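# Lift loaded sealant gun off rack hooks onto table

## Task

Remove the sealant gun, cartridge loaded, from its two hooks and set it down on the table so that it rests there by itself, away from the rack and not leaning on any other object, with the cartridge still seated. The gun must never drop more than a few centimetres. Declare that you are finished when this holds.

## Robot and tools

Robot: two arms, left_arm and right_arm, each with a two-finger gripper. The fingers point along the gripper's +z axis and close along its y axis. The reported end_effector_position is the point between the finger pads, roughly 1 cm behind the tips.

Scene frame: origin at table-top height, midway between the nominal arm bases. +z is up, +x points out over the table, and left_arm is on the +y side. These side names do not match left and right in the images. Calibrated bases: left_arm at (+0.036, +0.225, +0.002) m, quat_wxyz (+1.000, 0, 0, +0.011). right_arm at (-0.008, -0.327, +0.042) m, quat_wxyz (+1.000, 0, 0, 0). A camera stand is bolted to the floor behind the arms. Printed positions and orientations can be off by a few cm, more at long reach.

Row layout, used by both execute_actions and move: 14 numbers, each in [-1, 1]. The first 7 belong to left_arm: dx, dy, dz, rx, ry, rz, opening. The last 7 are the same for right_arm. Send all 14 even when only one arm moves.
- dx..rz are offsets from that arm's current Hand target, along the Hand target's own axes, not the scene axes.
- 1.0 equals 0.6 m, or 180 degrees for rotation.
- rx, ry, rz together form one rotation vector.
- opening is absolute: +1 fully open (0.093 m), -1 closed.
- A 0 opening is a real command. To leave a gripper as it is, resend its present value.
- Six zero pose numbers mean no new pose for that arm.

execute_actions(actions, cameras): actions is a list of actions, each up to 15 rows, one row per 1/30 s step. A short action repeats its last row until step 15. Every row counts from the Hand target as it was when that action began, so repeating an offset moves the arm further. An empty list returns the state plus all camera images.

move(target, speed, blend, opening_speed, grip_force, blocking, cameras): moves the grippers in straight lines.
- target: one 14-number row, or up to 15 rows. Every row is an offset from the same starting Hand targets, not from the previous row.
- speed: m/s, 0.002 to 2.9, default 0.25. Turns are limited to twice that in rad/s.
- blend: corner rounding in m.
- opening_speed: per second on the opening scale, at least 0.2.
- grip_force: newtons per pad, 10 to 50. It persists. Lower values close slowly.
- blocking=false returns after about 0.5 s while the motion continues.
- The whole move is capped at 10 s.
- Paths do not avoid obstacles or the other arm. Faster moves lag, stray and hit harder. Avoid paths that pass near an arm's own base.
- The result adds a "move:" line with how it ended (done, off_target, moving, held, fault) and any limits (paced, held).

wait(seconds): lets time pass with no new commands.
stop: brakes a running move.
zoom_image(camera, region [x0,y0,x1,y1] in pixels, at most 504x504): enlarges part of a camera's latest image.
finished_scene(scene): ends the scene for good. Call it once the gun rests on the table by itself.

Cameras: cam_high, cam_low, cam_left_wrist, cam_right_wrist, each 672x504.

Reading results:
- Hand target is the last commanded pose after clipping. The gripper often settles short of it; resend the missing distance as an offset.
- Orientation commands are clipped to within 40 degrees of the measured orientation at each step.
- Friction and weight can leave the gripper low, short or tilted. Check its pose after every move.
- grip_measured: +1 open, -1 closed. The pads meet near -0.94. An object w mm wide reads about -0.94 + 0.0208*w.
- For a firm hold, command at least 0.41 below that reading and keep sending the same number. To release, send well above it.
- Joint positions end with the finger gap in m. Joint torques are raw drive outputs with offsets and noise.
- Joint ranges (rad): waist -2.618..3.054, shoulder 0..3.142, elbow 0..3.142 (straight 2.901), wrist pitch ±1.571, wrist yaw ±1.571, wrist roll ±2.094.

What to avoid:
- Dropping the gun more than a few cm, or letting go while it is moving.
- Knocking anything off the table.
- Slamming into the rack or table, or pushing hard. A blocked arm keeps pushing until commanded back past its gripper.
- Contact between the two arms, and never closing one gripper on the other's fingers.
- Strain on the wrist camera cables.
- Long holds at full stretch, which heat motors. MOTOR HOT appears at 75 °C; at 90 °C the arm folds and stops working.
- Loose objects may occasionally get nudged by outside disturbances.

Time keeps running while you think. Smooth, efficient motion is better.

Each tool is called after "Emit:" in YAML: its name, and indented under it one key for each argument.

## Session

Emit:
execute_actions:
  actions: []

Scene clock: 0.00 s.
left_arm: end_effector_position=(+0.3937, +0.2455, +0.1051) grip_measured=+1.000 end_effector_quat_wxyz=(+0.628, -0.066, +0.771, +0.084) | right_arm: end_effector_position=(+0.3634, -0.3238, +0.1510) grip_measured=+1.000 end_effector_quat_wxyz=(+0.625, +0.011, +0.780, +0.028)
Joint positions: left_arm=[-0.101 1.543 0.193 1.144 -0.291 -0.013 0.093] | right_arm=[-0.011 1.508 0.244 1.046 -0.039 0.05 0.093]
Joint velocities: within noise
Joint torques (N m): no reading
Heat: left arm: 29 °C; right arm: 32 °C.
Hand target: left_arm +0.3947, +0.2454, +0.1066; +0.629, -0.066, +0.770, +0.084 | right_arm +0.3649, -0.3238, +0.1538; +0.628, +0.011, +0.778, +0.028
Tool commands: left_gripper/opening=+1.0 right_gripper/opening=+1.0

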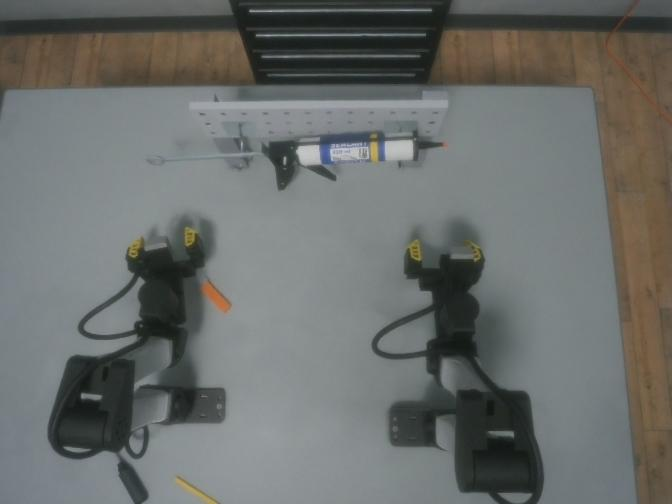

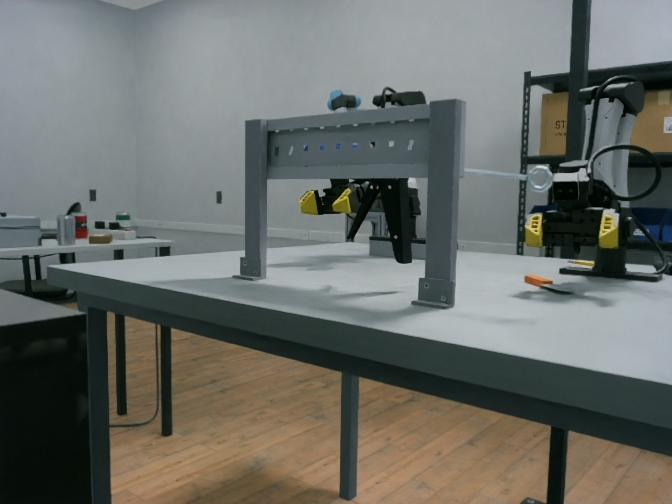

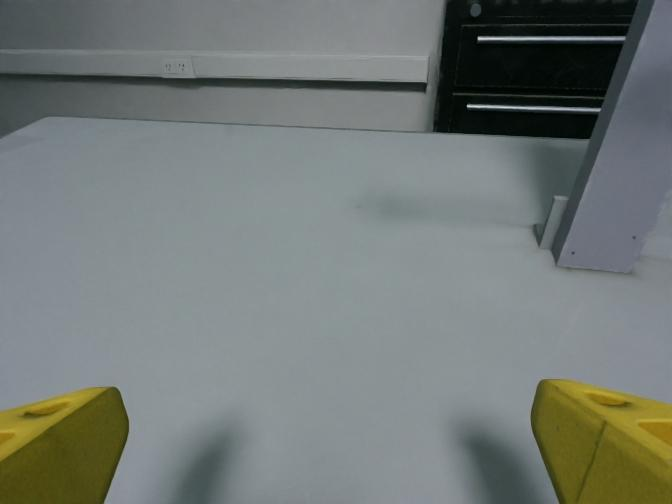

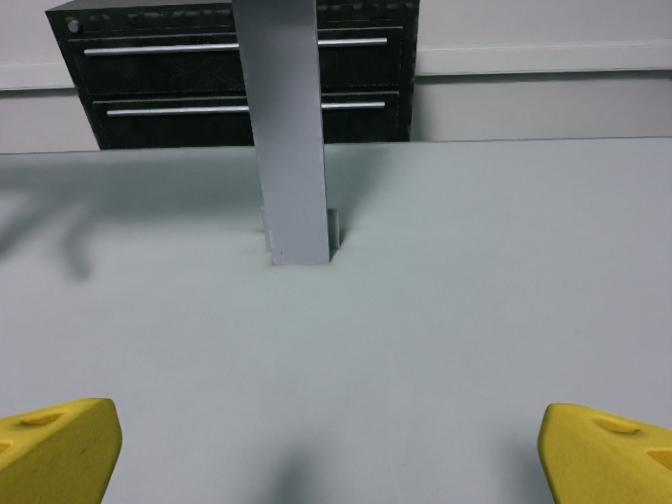

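Emit:
move:
  target: [-0.253,-0.21,-0.09,0.1036,0.003,-0.505,1,-0.157,0.33,0.029,-0.047,-0.059,0.48,1]
  cameras: ["all"]

Scene clock: 22.43 s.
left_arm: end_effector_position=(+0.3950, +0.1097, +0.2499) grip_measured=+1.000 end_effector_quat_wxyz=(+0.492, -0.496, +0.510, -0.501) | right_arm: end_effector_position=(+0.3954, -0.1326, +0.2506) grip_measured=+1.000 end_effector_quat_wxyz=(+0.500, +0.491, +0.509, +0.500)
Joint positions: left_arm=[-0.552 1.173 0.503 0.655 -0.506 -1.574 0.093] | right_arm=[0.683 1.65 0.68 0.97 0.667 1.553 0.093]
Joint torques (N m): left_arm=[-0.32 -2.18 12.05 2.43 -0.29 0.01] | right_arm=[0.59 -5.39 8.47 1.7 0.37 0]
Heat: left arm: 34 °C; right arm: 34 °C.
Hand target: left_arm +0.3993, +0.1103, +0.2601; +0.500, -0.500, +0.499, -0.501 | right_arm +0.3984, -0.1306, +0.2537; +0.500, +0.500, +0.500, +0.500
Off the commanded pose: left_arm 0.011 m, 2 deg | right_arm 0.005 m, 1 deg.
move: off_target (left_arm)

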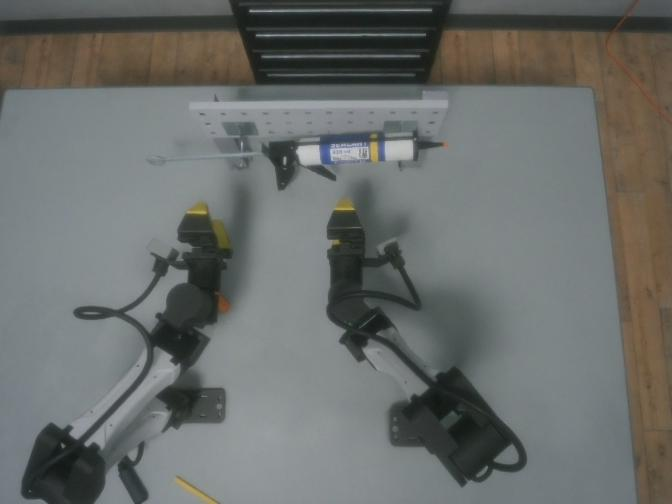

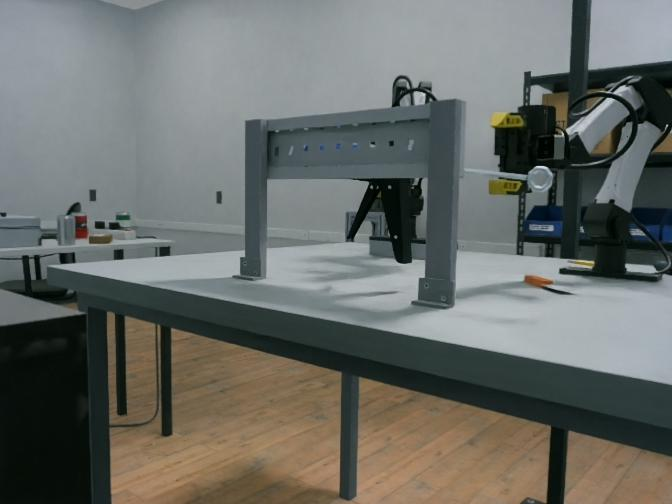

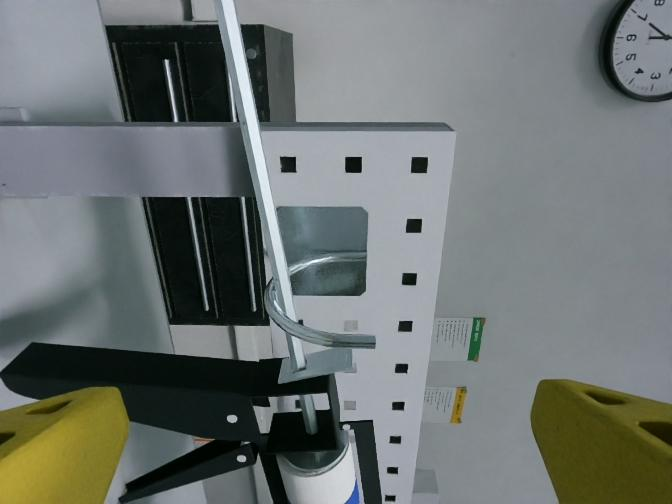

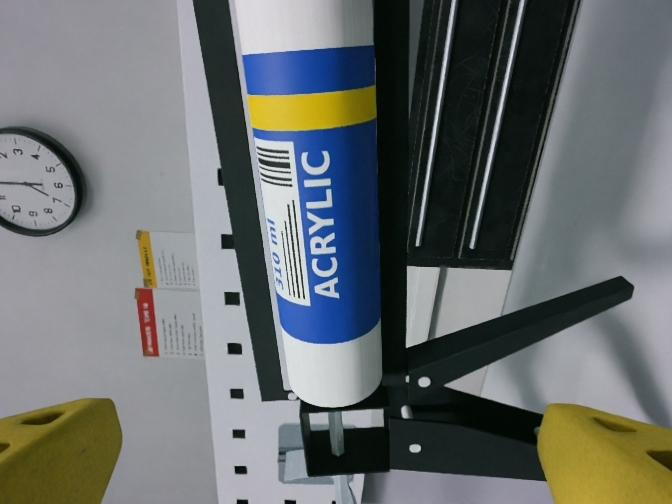

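Emit:
move:
  target: [0,0.05,0.1,0,0,0,1,-0.005,0.013,0.117,0,0,0,1]
  cameras: ["cam_left_wrist","cam_right_wrist","cam_high"]

Scene clock: 32.63 s.
left_arm: end_effector_position=(+0.4526, +0.1121, +0.2199) grip_measured=+1.000 end_effector_quat_wxyz=(+0.495, -0.505, +0.508, -0.491) | right_arm: end_effector_position=(+0.4634, -0.1378, +0.2596) grip_measured=+1.000 end_effector_quat_wxyz=(+0.507, +0.499, +0.501, +0.493)
Joint positions: left_arm=[-0.451 1.486 0.599 0.858 -0.429 -1.576 0.093] | right_arm=[0.562 1.811 0.922 0.89 0.575 1.555 0.093]
Joint torques (N m): left_arm=[0.46 -4.1 11.1 2.72 0.02 0.06] | right_arm=[-0.17 -6.68 8.87 1.75 0 0.02]
Heat: left arm: 35 °C; right arm: 34 °C.
Hand target: left_arm +0.4594, +0.1102, +0.2302; +0.500, -0.500, +0.499, -0.501 | right_arm +0.4686, -0.1337, +0.2616; +0.500, +0.500, +0.500, +0.500
Off the commanded pose: left_arm 0.013 m, 2 deg | right_arm 0.007 m, 1 deg.
move: off_target (left_arm)
Images, in order (width x height): cam_high 672x504, cam_left_wrist 672x504, cam_right_wrist 672x504.

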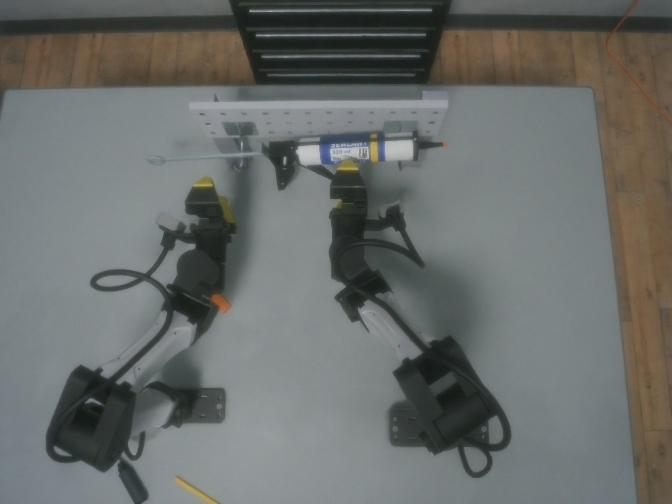

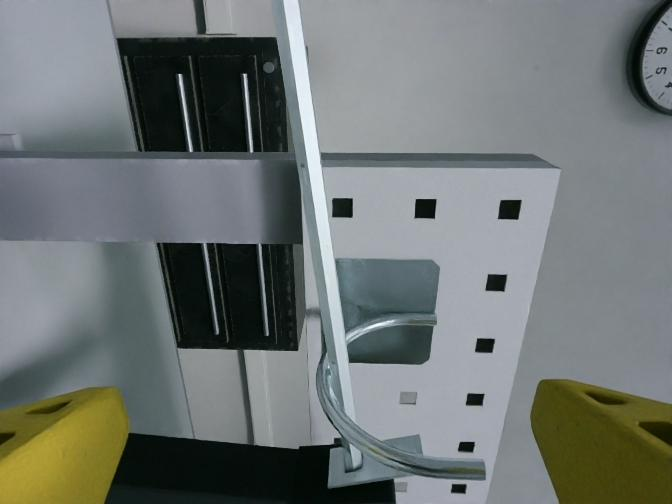

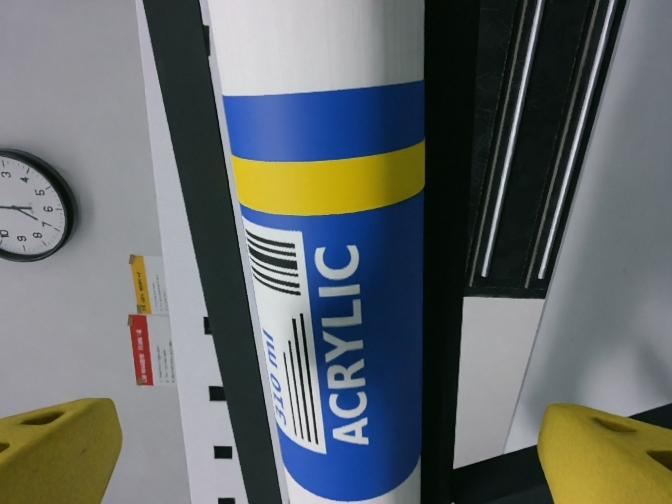

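Emit:
move:
  target: [0,0.007,0.09,0,0,0,1,0.004,-0.008,0.092,0,0,0,1]
  speed: 0.08
  cameras: ["cam_left_wrist","cam_right_wrist","cam_high"]

Emit:
zoom_image:
  camera: "cam_high"
  region: [130, 80, 470, 210]

Scene clock: 37.83 s.
left_arm: end_effector_position=(+0.5061, +0.1115, +0.2171) grip_measured=+1.000 end_effector_quat_wxyz=(+0.495, -0.505, +0.507, -0.492) | right_arm: end_effector_position=(+0.5176, -0.1328, +0.2553) grip_measured=+1.000 end_effector_quat_wxyz=(+0.506, +0.498, +0.502, +0.494)
Joint positions: left_arm=[-0.383 1.682 0.783 0.873 -0.362 -1.576 0.093] | right_arm=[0.5 1.979 1.137 0.842 0.509 1.556 0.093]
Joint torques (N m): left_arm=[0.47 -5.81 11.17 2.72 0 0.06] | right_arm=[-0.5 -7.99 9.17 1.77 0.01 0.01]
Heat: left arm: 36 °C; right arm: 35 °C.
Hand target: left_arm +0.5133, +0.1102, +0.2260; +0.500, -0.500, +0.499, -0.501 | right_arm +0.5238, -0.1312, +0.2566; +0.500, +0.500, +0.500, +0.500
Off the commanded pose: left_arm 0.012 m, 2 deg | right_arm 0.007 m, 1 deg.
move: off_target (left_arm)
Images, in order (width x height): cam_high 672x504, cam_left_wrist 672x504, cam_right_wrist 672x504.

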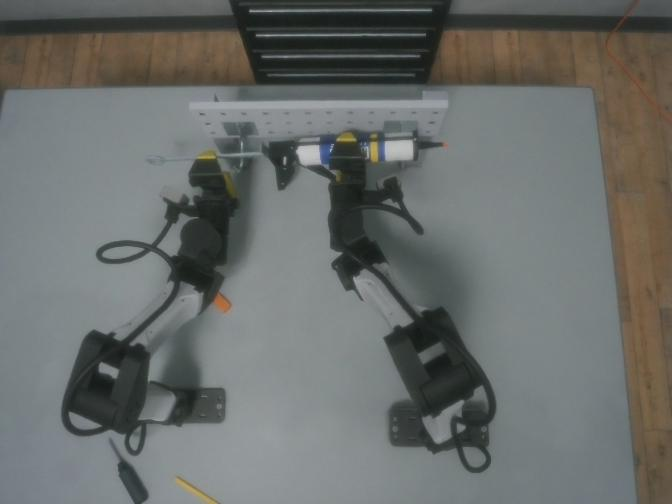

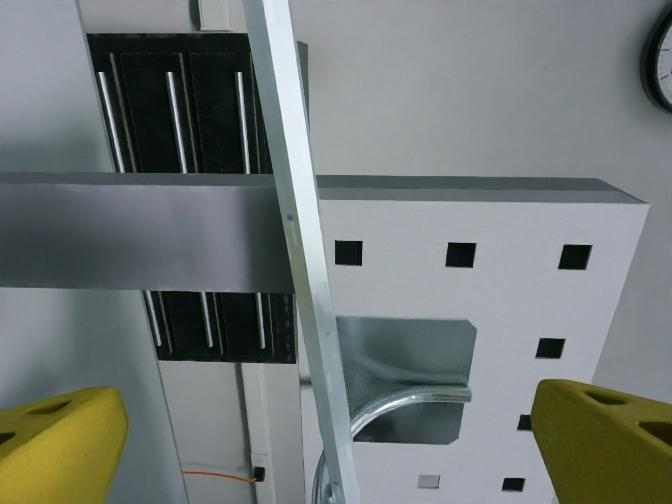

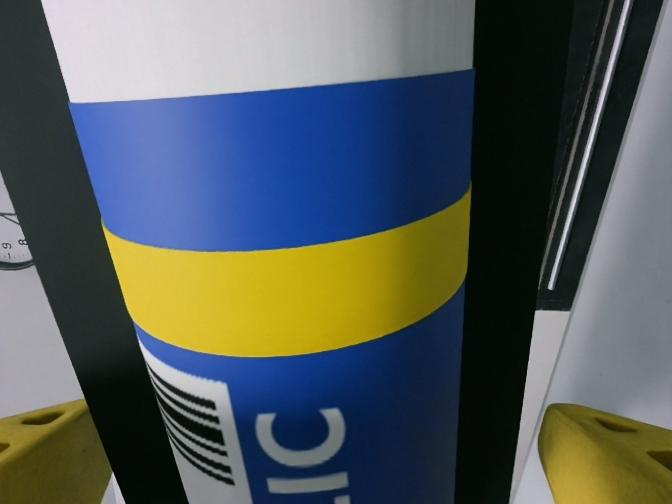

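Scaled by 1.482.

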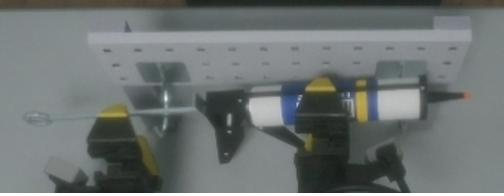

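Emit:
move:
  target:
    - [0,0,0.013,0,0,0,1,0,0.004,0.004,0,0,0,1]
    - [0,0,0.013,0,0,0,-1,0,0.004,0.004,0,0,0,-0.2]
  speed: 0.05
  opening_speed: 0.8
  cameras: ["cam_left_wrist","cam_right_wrist"]

Scene clock: 44.27 s.
left_arm: end_effector_position=(+0.5141, +0.1109, +0.2170) grip_measured=-0.980 end_effector_quat_wxyz=(+0.495, -0.505, +0.507, -0.493) | right_arm: end_effector_position=(+0.5200, -0.1314, +0.2580) grip_measured=+0.613 end_effector_quat_wxyz=(+0.504, +0.497, +0.503, +0.495)
Joint positions: left_arm=[-0.376 1.709 0.813 0.871 -0.353 -1.577 0] | right_arm=[0.498 1.98 1.153 0.826 0.501 1.556 0.075]
Joint torques (N m): left_arm=[0.5 -6.12 11.15 2.69 0 0.06] | right_arm=[-0.57 -8.01 9.1 1.81 0.04 0]
Heat: left arm: 37 °C; right arm: 37 °C.
Hand target: left_arm +0.5212, +0.1102, +0.2260; +0.500, -0.500, +0.499, -0.501 | right_arm +0.5262, -0.1313, +0.2591; +0.500, +0.500, +0.500, +0.500
Off the commanded pose: left_arm 0.011 m, 1 deg | right_arm 0.006 m, 1 deg.
move: off_target (left_arm)

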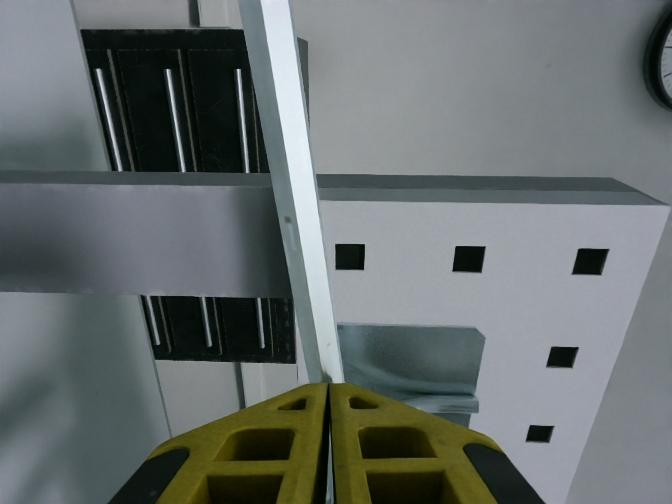

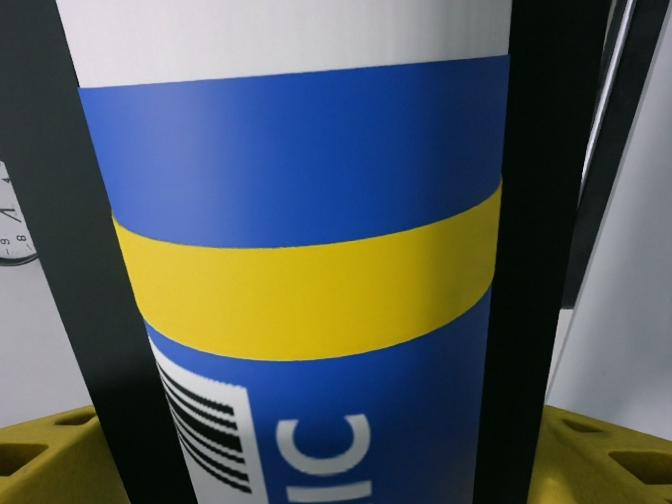

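Emit:
move:
  target:
    - [0,0,0,0,0,0,0,0,0,0,0,0,0,-0.2]
    - [0,0,0.037,0,0,0,0,0,0,0,0,0,0,-0.2]
    - [0,0,0.037,0,0,0,-1,0,0,0,0,0,0,-0.2]
  speed: 0.05
  opening_speed: 0.9
  cameras: ["cam_left_wrist","cam_high"]

Scene clock: 51.53 s.
left_arm: end_effector_position=(+0.5366, +0.1108, +0.2166) grip_measured=-0.920 end_effector_quat_wxyz=(-0.477, +0.523, -0.489, +0.510) | right_arm: end_effector_position=(+0.5200, -0.1314, +0.2580) grip_measured=+0.613 end_effector_quat_wxyz=(+0.504, +0.497, +0.503, +0.495)
Joint positions: left_arm=[-0.354 1.782 0.902 0.853 -0.331 -1.645 0.001] | right_arm=[0.498 1.98 1.153 0.826 0.501 1.556 0.075]
Joint torques (N m): left_arm=[0.46 -7.05 11.25 2.65 -0.01 0.68] | right_arm=[-0.58 -8.02 9.07 1.82 0.05 0.01]
Heat: left arm: 38 °C; right arm: 38 °C.
Hand target: left_arm +0.5434, +0.1104, +0.2261; -0.500, +0.500, -0.499, +0.501 | right_arm +0.5262, -0.1313, +0.2591; +0.500, +0.500, +0.500, +0.500
Off the commanded pose: left_arm 0.012 m, 4 deg | right_arm 0.006 m, 1 deg.
move: off_target (left_arm)
Images, in order (width x height): cam_high 672x504, cam_left_wrist 672x504.

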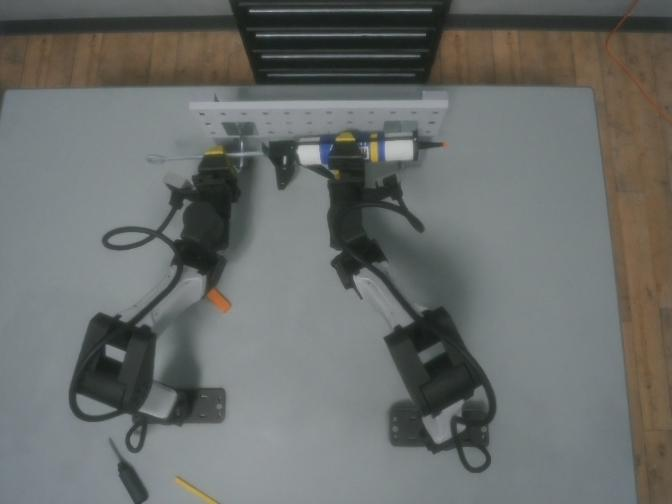

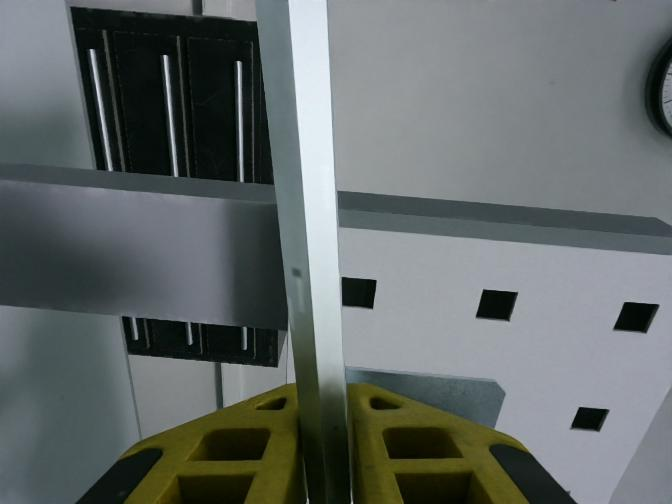

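Emit:
move:
  target:
    - [0,-0.12,-0.02,0.04,0,0,-1,0,0.13,-0.03,-0.04,0,0,-0.2]
    - [0,-0.205,-0.02,0.04,0,0,-1,0,0.222,-0.035,-0.04,0,0,-0.2]
  speed: 0.07
  blend: 0.01
  cameras: ["all"]

Emit:
zoom_image:
  camera: "cam_high"
  region: [130, 80, 470, 210]

Scene clock: 59.60 s.
left_arm: end_effector_position=(+0.5342, +0.1100, +0.2821) grip_measured=-0.936 end_effector_quat_wxyz=(+0.485, -0.514, +0.501, -0.500) | right_arm: end_effector_position=(+0.5109, -0.1316, +0.3135) grip_measured=+0.611 end_effector_quat_wxyz=(+0.484, +0.514, +0.507, +0.494)
Joint positions: left_arm=[-0.358 1.645 1.044 0.569 -0.332 -1.61 0] | right_arm=[0.506 1.837 1.25 0.538 0.503 1.612 0.075]
Joint torques (N m): left_arm=[-0.34 -11.7 14.68 3.2 -0.13 0.74] | right_arm=[0.92 -14.04 12.67 2.51 0.35 -1.06]
Heat: left arm: 39 °C; right arm: 40 °C.
Hand target: left_arm +0.5311, +0.1106, +0.3491; +0.530, -0.468, +0.466, -0.531 | right_arm +0.5051, -0.1312, +0.3924; +0.531, +0.467, +0.467, +0.530
Off the commanded pose: left_arm 0.067 m, 9 deg | right_arm 0.079 m, 10 deg.
move: off_target (left_arm, right_arm)

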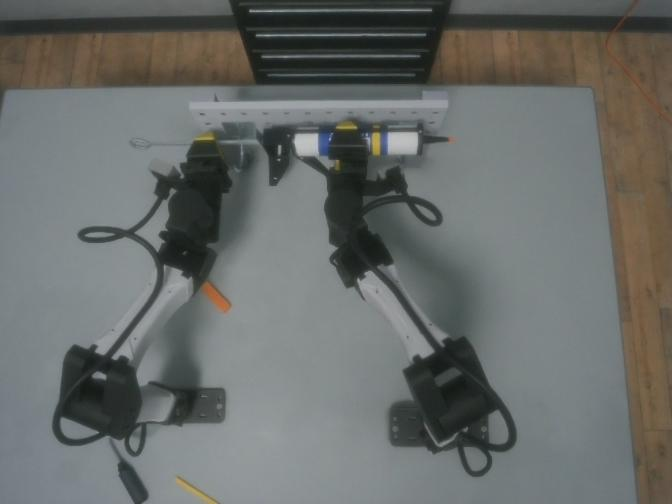

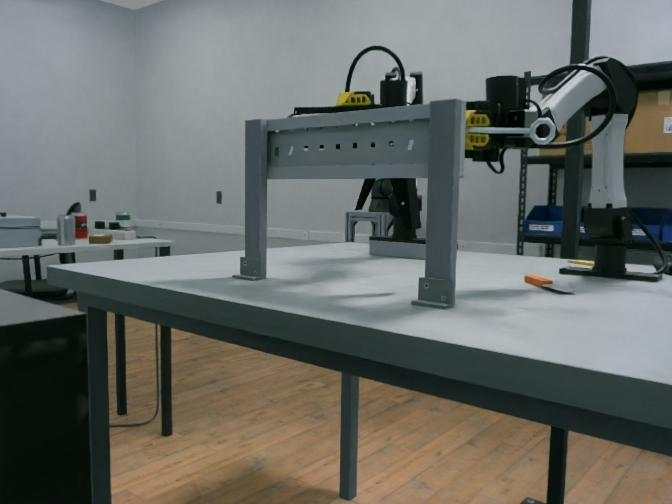

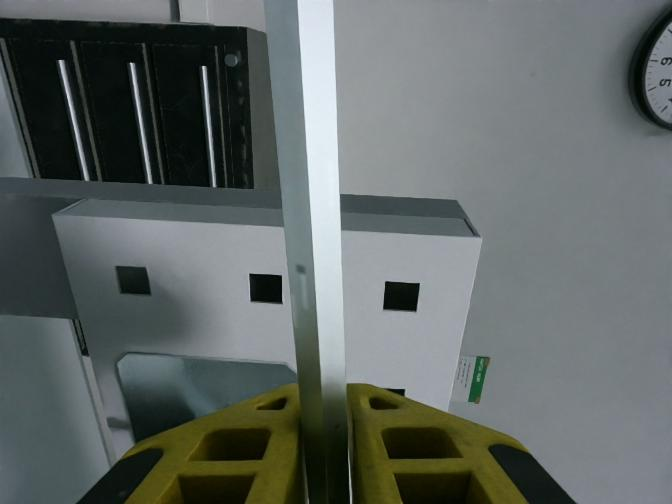

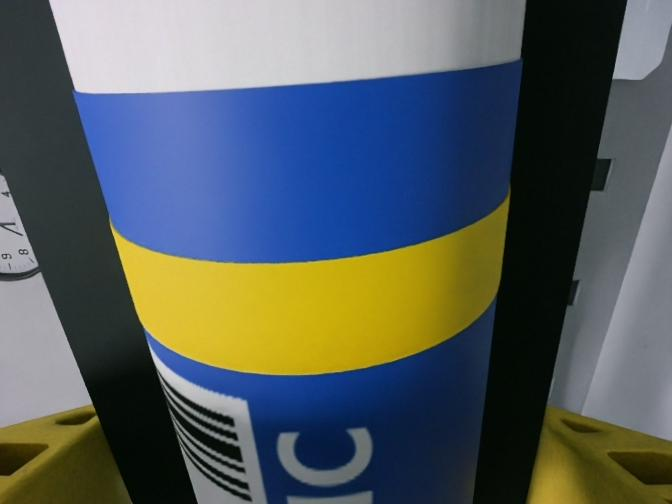

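Scaled by 1.482.

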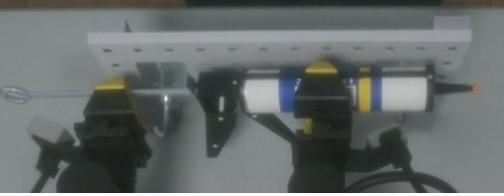

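Emit:
move:
  target:
    - [0,-0.03,0,0,0,0,-1,0,0.04,0,0,0,0,-0.2]
    - [0,-0.03,-0.27,0,0,0,-1,0,0.04,-0.27,0,0,0,-0.2]
  speed: [0.06,0.12]
  cameras: ["all"]

Scene clock: 95.37 s.
left_arm: end_effector_position=(+0.3744, +0.1106, +0.3346) grip_measured=-0.938 end_effector_quat_wxyz=(+0.509, -0.493, +0.466, -0.530) | right_arm: end_effector_position=(+0.3501, -0.1320, +0.3642) grip_measured=+0.611 end_effector_quat_wxyz=(+0.509, +0.500, +0.481, +0.510)
Joint positions: left_arm=[-0.619 1.019 0.675 0.442 -0.601 -1.564 0] | right_arm=[0.806 1.319 0.849 0.526 0.823 1.551 0.075]
Joint torques (N m): left_arm=[-0.98 -3.89 8.34 2.8 -0.01 0.71] | right_arm=[1.33 -7.42 8.62 2.43 0.07 -1.02]
Heat: left arm: 47 °C; right arm: 51 °C.
Hand target: left_arm +0.3682, +0.1105, +0.3463; +0.530, -0.468, +0.466, -0.531 | right_arm +0.3413, -0.1310, +0.3957; +0.531, +0.467, +0.467, +0.530
Off the commanded pose: left_arm 0.013 m, 4 deg | right_arm 0.033 m, 5 deg.
move: off_target (left_arm, right_arm)

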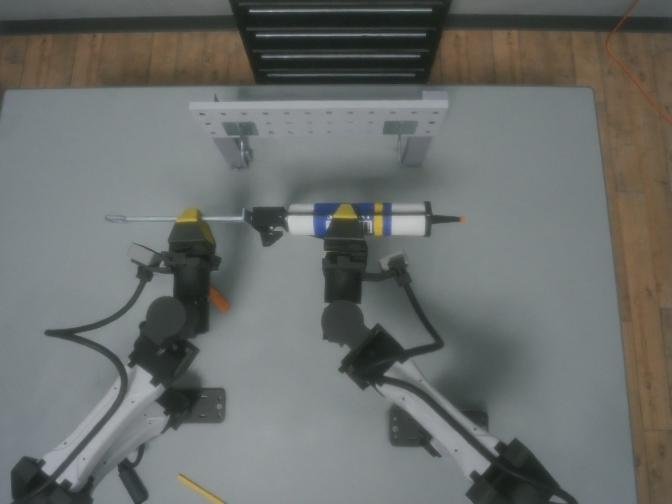

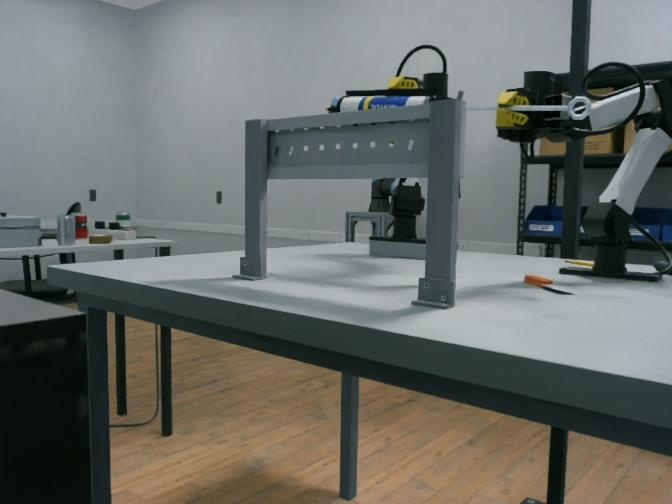

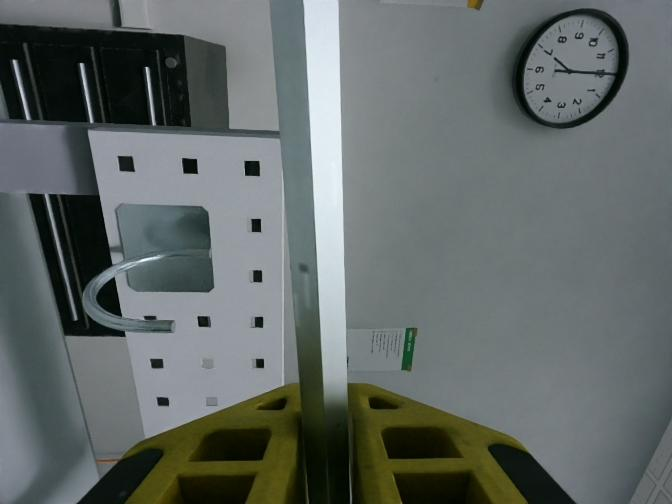

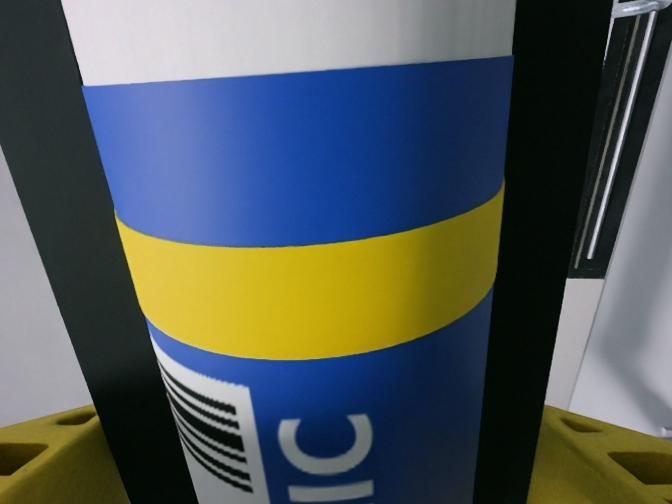

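Emit:
move:
  target:
    - [0.01,0.13,0.06,0,0,0,-1,-0.01,-0.13,0.09,0,0,0,-0.2]
    - [0.0175,0.256,0.088,-0.25,0,0,-1,-0.015,-0.263,0.141,0.25,0,0,-0.2]
  speed: 0.2
  blend: [0.03,0]
  cameras: ["all"]

Scene clock: 111.03 s.
left_arm: end_effector_position=(+0.4273, +0.1032, +0.1755) grip_measured=-0.938 end_effector_quat_wxyz=(-0.288, +0.658, -0.630, +0.293) | right_arm: end_effector_position=(+0.4247, -0.1395, +0.2078) grip_measured=+0.610 end_effector_quat_wxyz=(+0.272, +0.654, +0.650, +0.277)
Joint positions: left_arm=[-0.459 1.459 1.064 -0.381 -0.332 -1.91 0] | right_arm=[0.538 1.741 1.362 -0.47 0.372 1.975 0.074]
Joint torques (N m): left_arm=[0.23 -5.87 13.89 2.26 -0.29 0.57] | right_arm=[-0.62 -9.24 12.97 1.72 0.79 -0.59]
Heat: left arm: 43 °C; right arm: 47 °C.
Hand target: left_arm +0.4401, +0.0995, +0.2008; -0.311, +0.635, -0.634, +0.312 | right_arm +0.4452, -0.1402, +0.2498; +0.312, +0.635, +0.635, +0.311
Off the commanded pose: left_arm 0.028 m, 4 deg | right_arm 0.047 m, 7 deg.
move: off_target (left_arm, right_arm)

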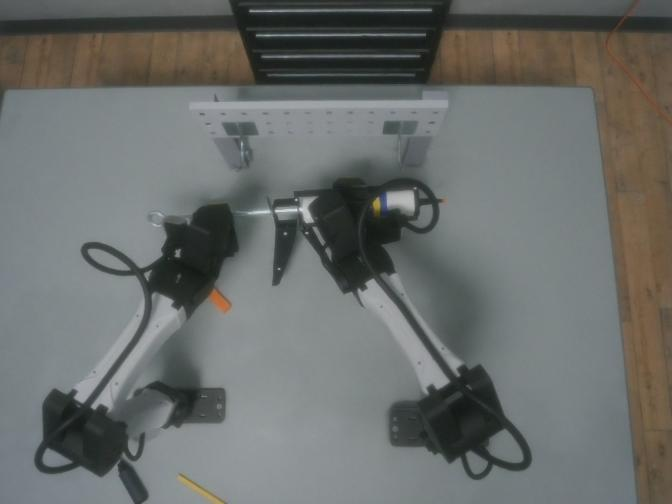

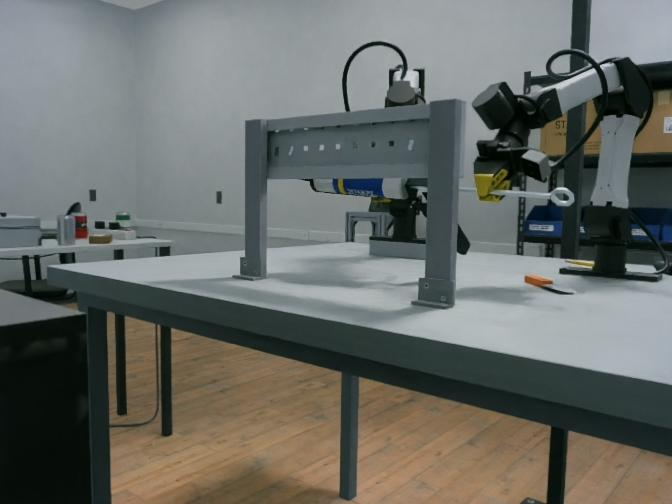

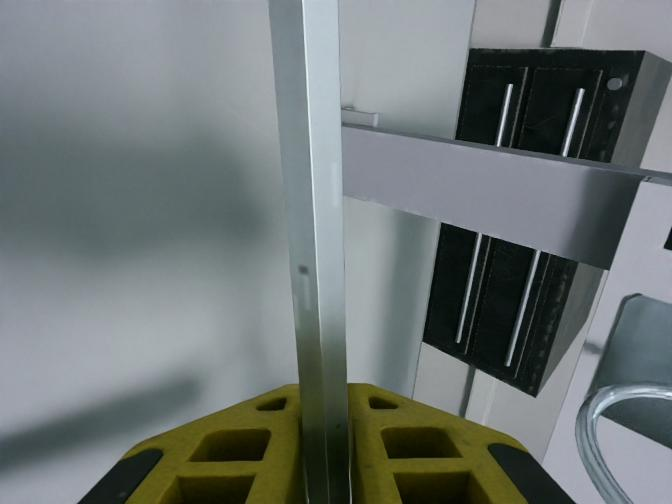

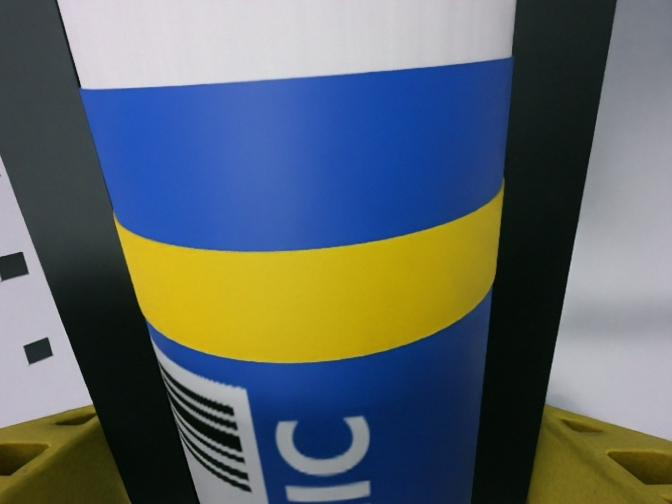

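Emit:
move:
  target: [0,0.133,0.008,-0.28,0,0,-1,0.003,-0.1375,0.054,0.28,0,0,-0.2]
  speed: 0.2
  cameras: ["all"]

Scene clock: 117.70 s.
left_arm: end_effector_position=(+0.3970, +0.1058, +0.1254) grip_measured=-0.938 end_effector_quat_wxyz=(-0.024, +0.727, -0.686, +0.008) | right_arm: end_effector_position=(+0.4112, -0.1365, +0.1435) grip_measured=+0.610 end_effector_quat_wxyz=(+0.008, +0.702, +0.712, -0.012)
Joint positions: left_arm=[-0.358 1.958 1.749 -1.327 -0.037 -1.963 0] | right_arm=[0.434 2.419 2.4 -1.569 0.023 1.992 0.074]
Joint torques (N m): left_arm=[-0.44 -8.92 11.47 0.06 0.16 0.43] | right_arm=[-1.21 -12.71 10.58 0 0.11 -0.08]
Heat: left arm: 43 °C; right arm: 48 °C.
Hand target: left_arm +0.3951, +0.0994, +0.1346; -0.011, +0.707, -0.707, +0.013 | right_arm +0.4203, -0.1384, +0.1647; +0.012, +0.707, +0.707, +0.011
Off the commanded pose: left_arm 0.011 m, 4 deg | right_arm 0.023 m, 3 deg.
joint sent to its limit (right arm) — joint 4 (wrist pitch), lower limit. The joint targets still meet the commanded pose.
move: off_target (left_arm, right_arm)

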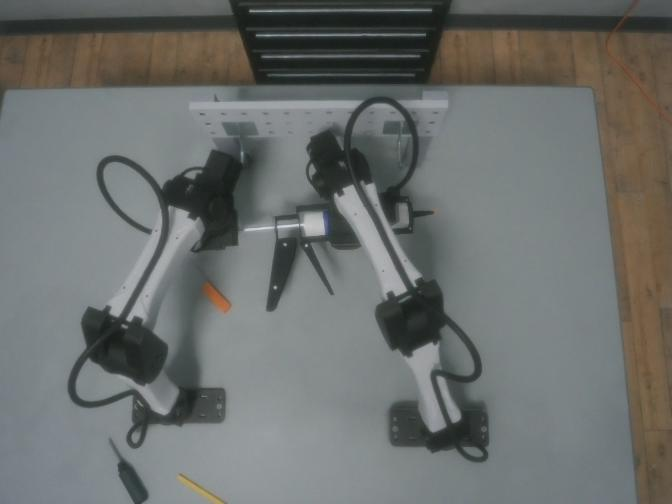

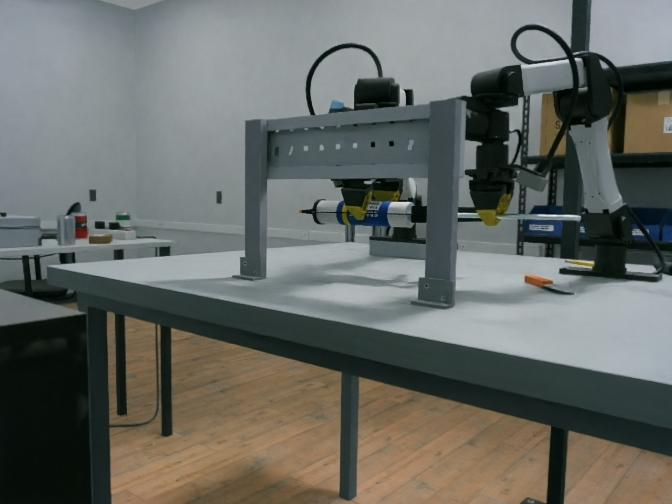

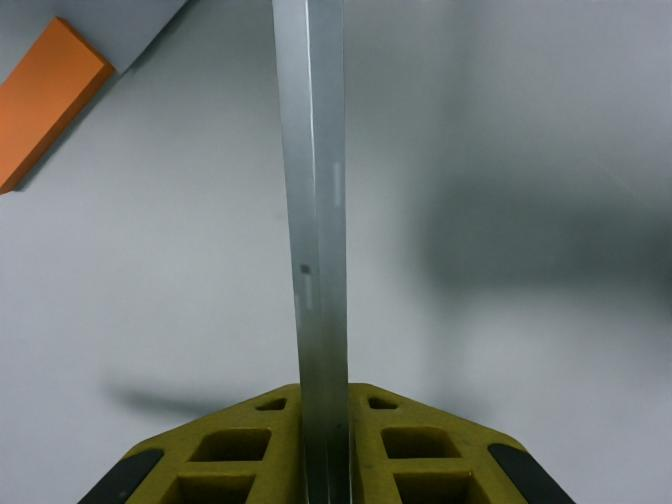

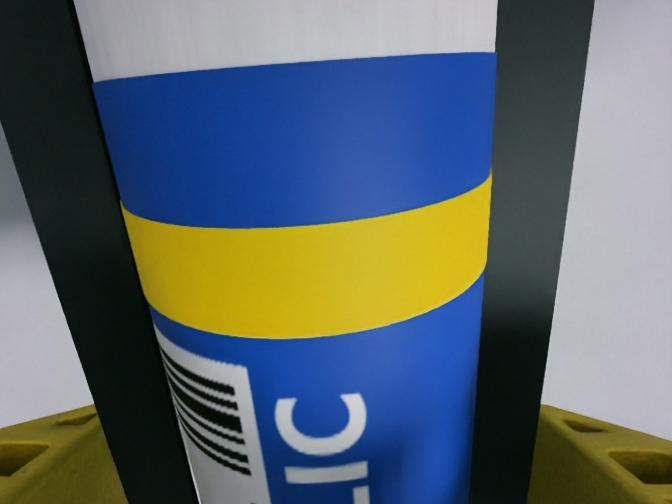

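Emit:
move:
  target: [0,0.006,0.15,0,0,0,-1,0,-0.006,0.175,0,0,0,-0.2]
  speed: 0.1
  cameras: ["all"]

Emit:
zoom_image:
  camera: "cam_low"
  region: [250, 180, 630, 310]

Scene clock: 123.93 s.
left_arm: end_effector_position=(+0.4257, +0.0958, +0.1014) grip_measured=-0.938 end_effector_quat_wxyz=(-0.068, +0.692, -0.713, +0.094) | right_arm: end_effector_position=(+0.4271, -0.1360, +0.0667) grip_measured=+0.609 end_effector_quat_wxyz=(+0.015, +0.719, +0.694, +0.023)
Joint positions: left_arm=[-0.358 1.897 1.545 -0.988 -0.037 -1.872 0] | right_arm=[0.417 2.38 2.024 -1.16 0.013 2.023 0.074]
Joint torques (N m): left_arm=[-0.51 -2.28 1.81 0.34 0.12 -0.39] | right_arm=[0.17 -11.36 4 0.29 0.2 -0.35]
Heat: left arm: 43 °C; right arm: 49 °C.
Hand target: left_arm +0.3945, +0.0992, +0.0446; -0.011, +0.707, -0.707, +0.013 | right_arm +0.4200, -0.1384, +0.0595; +0.012, +0.707, +0.707, +0.011
Off the commanded pose: left_arm 0.065 m, 12 deg | right_arm 0.010 m, 2 deg.
move: off_target (left_arm)

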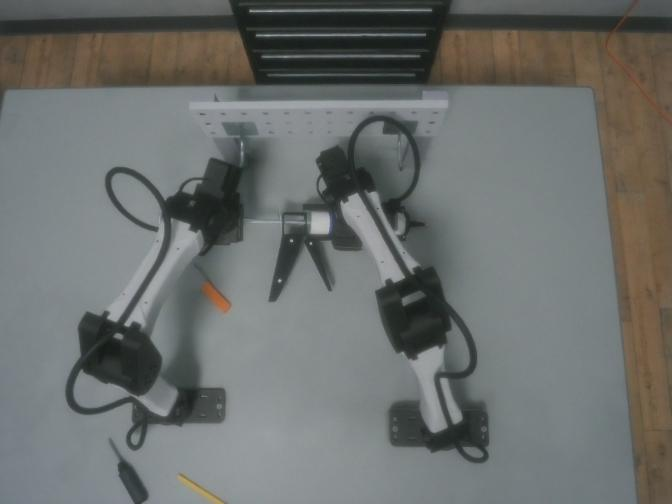

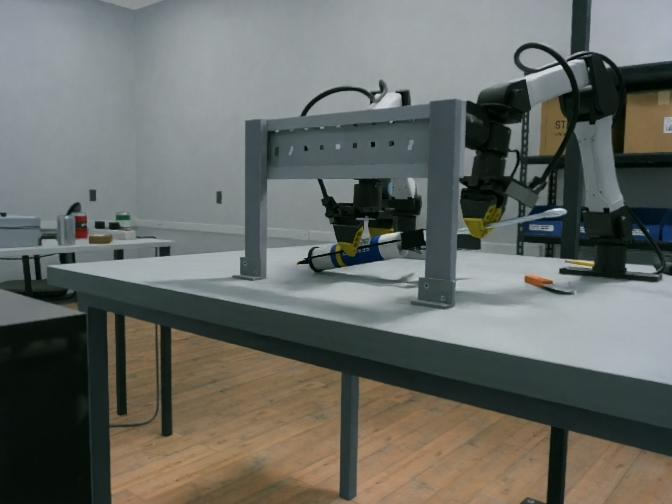

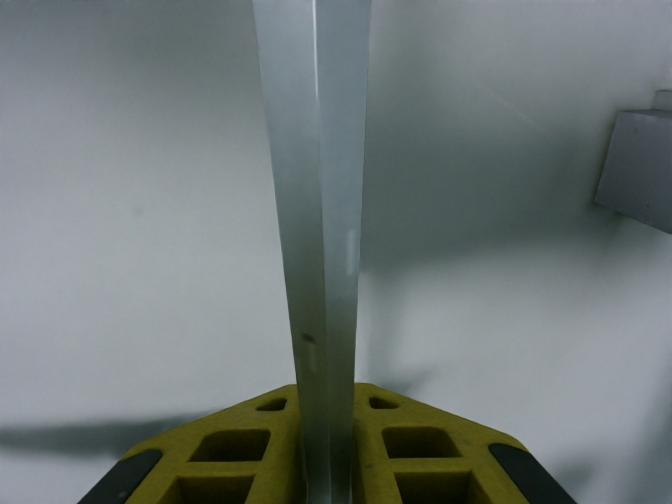

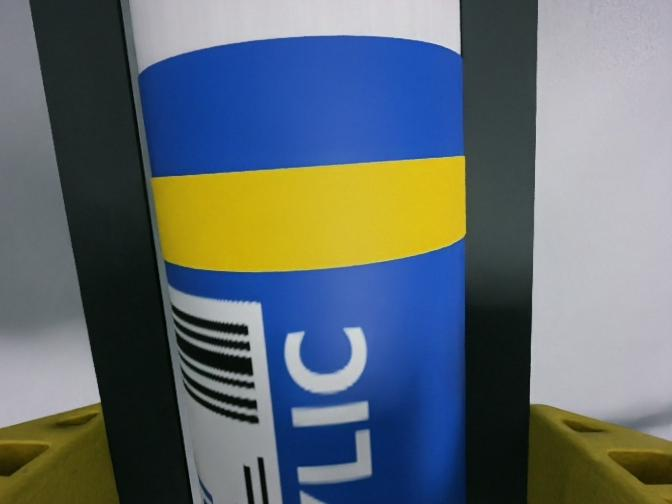

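Scaled by 1.326.

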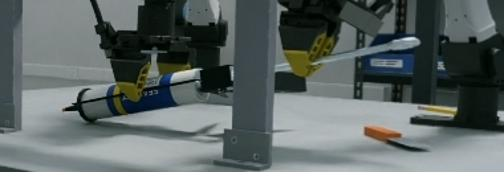

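Emit:
move:
  target:
    - [0,0,-0.15,0,0,0,-1,0,0,-0.11,0,0,0,-0.2]
    - [0,0.09,-0.15,0,0,0,-1,0,-0.09,-0.11,0,0,0,-0.2]
  speed: 0.1
  cameras: ["all"]

Emit:
zoom_image:
  camera: "cam_low"
  region: [250, 180, 630, 310]

Scene clock: 133.33 s.
left_arm: end_effector_position=(+0.3475, +0.0940, +0.1295) grip_measured=-0.938 end_effector_quat_wxyz=(-0.006, +0.712, -0.701, +0.024) | right_arm: end_effector_position=(+0.3538, -0.1412, +0.0908) grip_measured=+0.609 end_effector_quat_wxyz=(-0.015, +0.709, +0.705, -0.032)
Joint positions: left_arm=[-0.418 1.777 1.529 -1.274 0.007 -1.981 0] | right_arm=[0.47 2.192 1.802 -1.25 -0.009 2.047 0.074]
Joint torques (N m): left_arm=[-0.44 -9.61 5.46 0.27 -0.24 0.08] | right_arm=[0.39 -15.95 7.2 0.08 0.41 -0.06]
Heat: left arm: 41 °C; right arm: 51 °C.
Hand target: left_arm +0.3375, +0.0994, +0.1328; -0.011, +0.707, -0.707, +0.013 | right_arm +0.3640, -0.1384, +0.1239; +0.012, +0.707, +0.707, +0.011
Off the commanded pose: left_arm 0.012 m, 2 deg | right_arm 0.035 m, 6 deg.
move: off_target (left_arm, right_arm)

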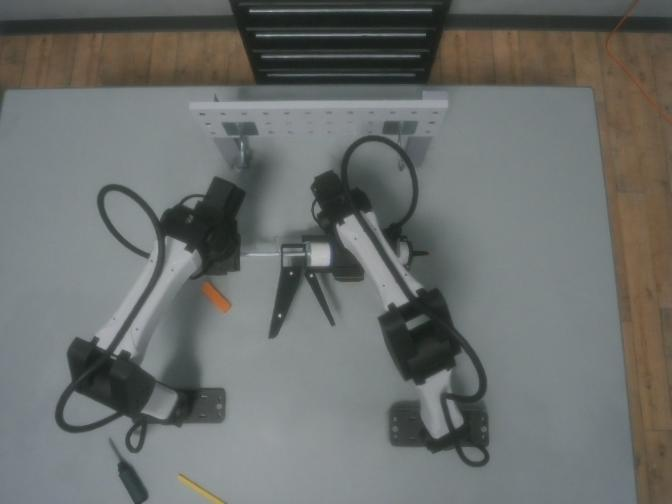

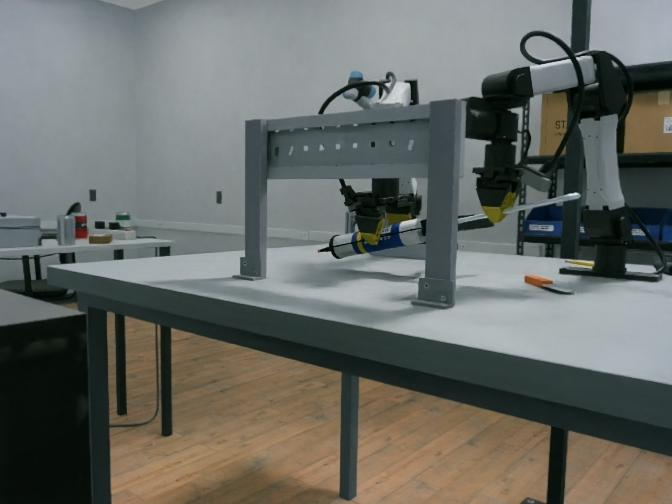

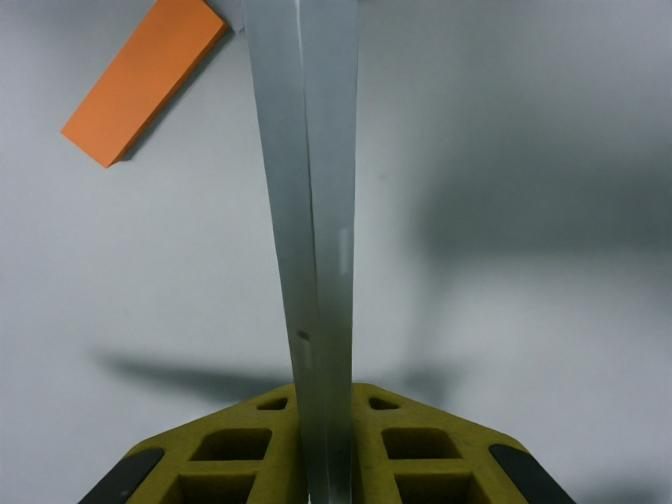

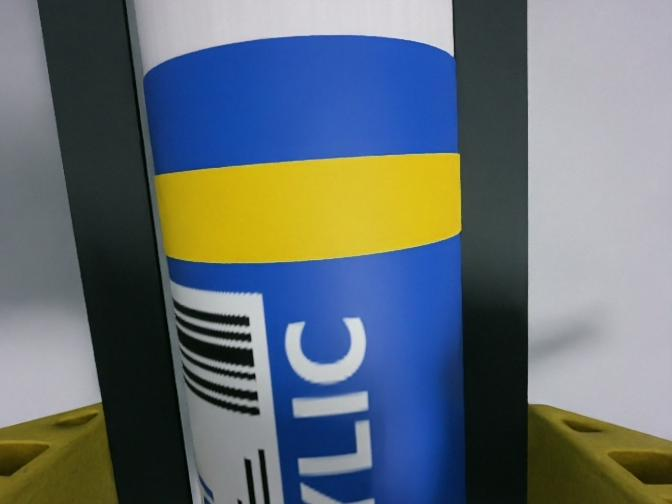

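Scaled by 1.326.

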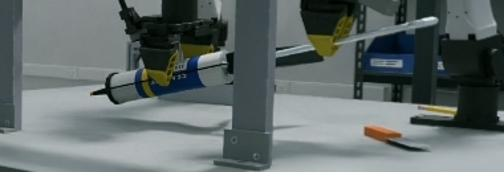

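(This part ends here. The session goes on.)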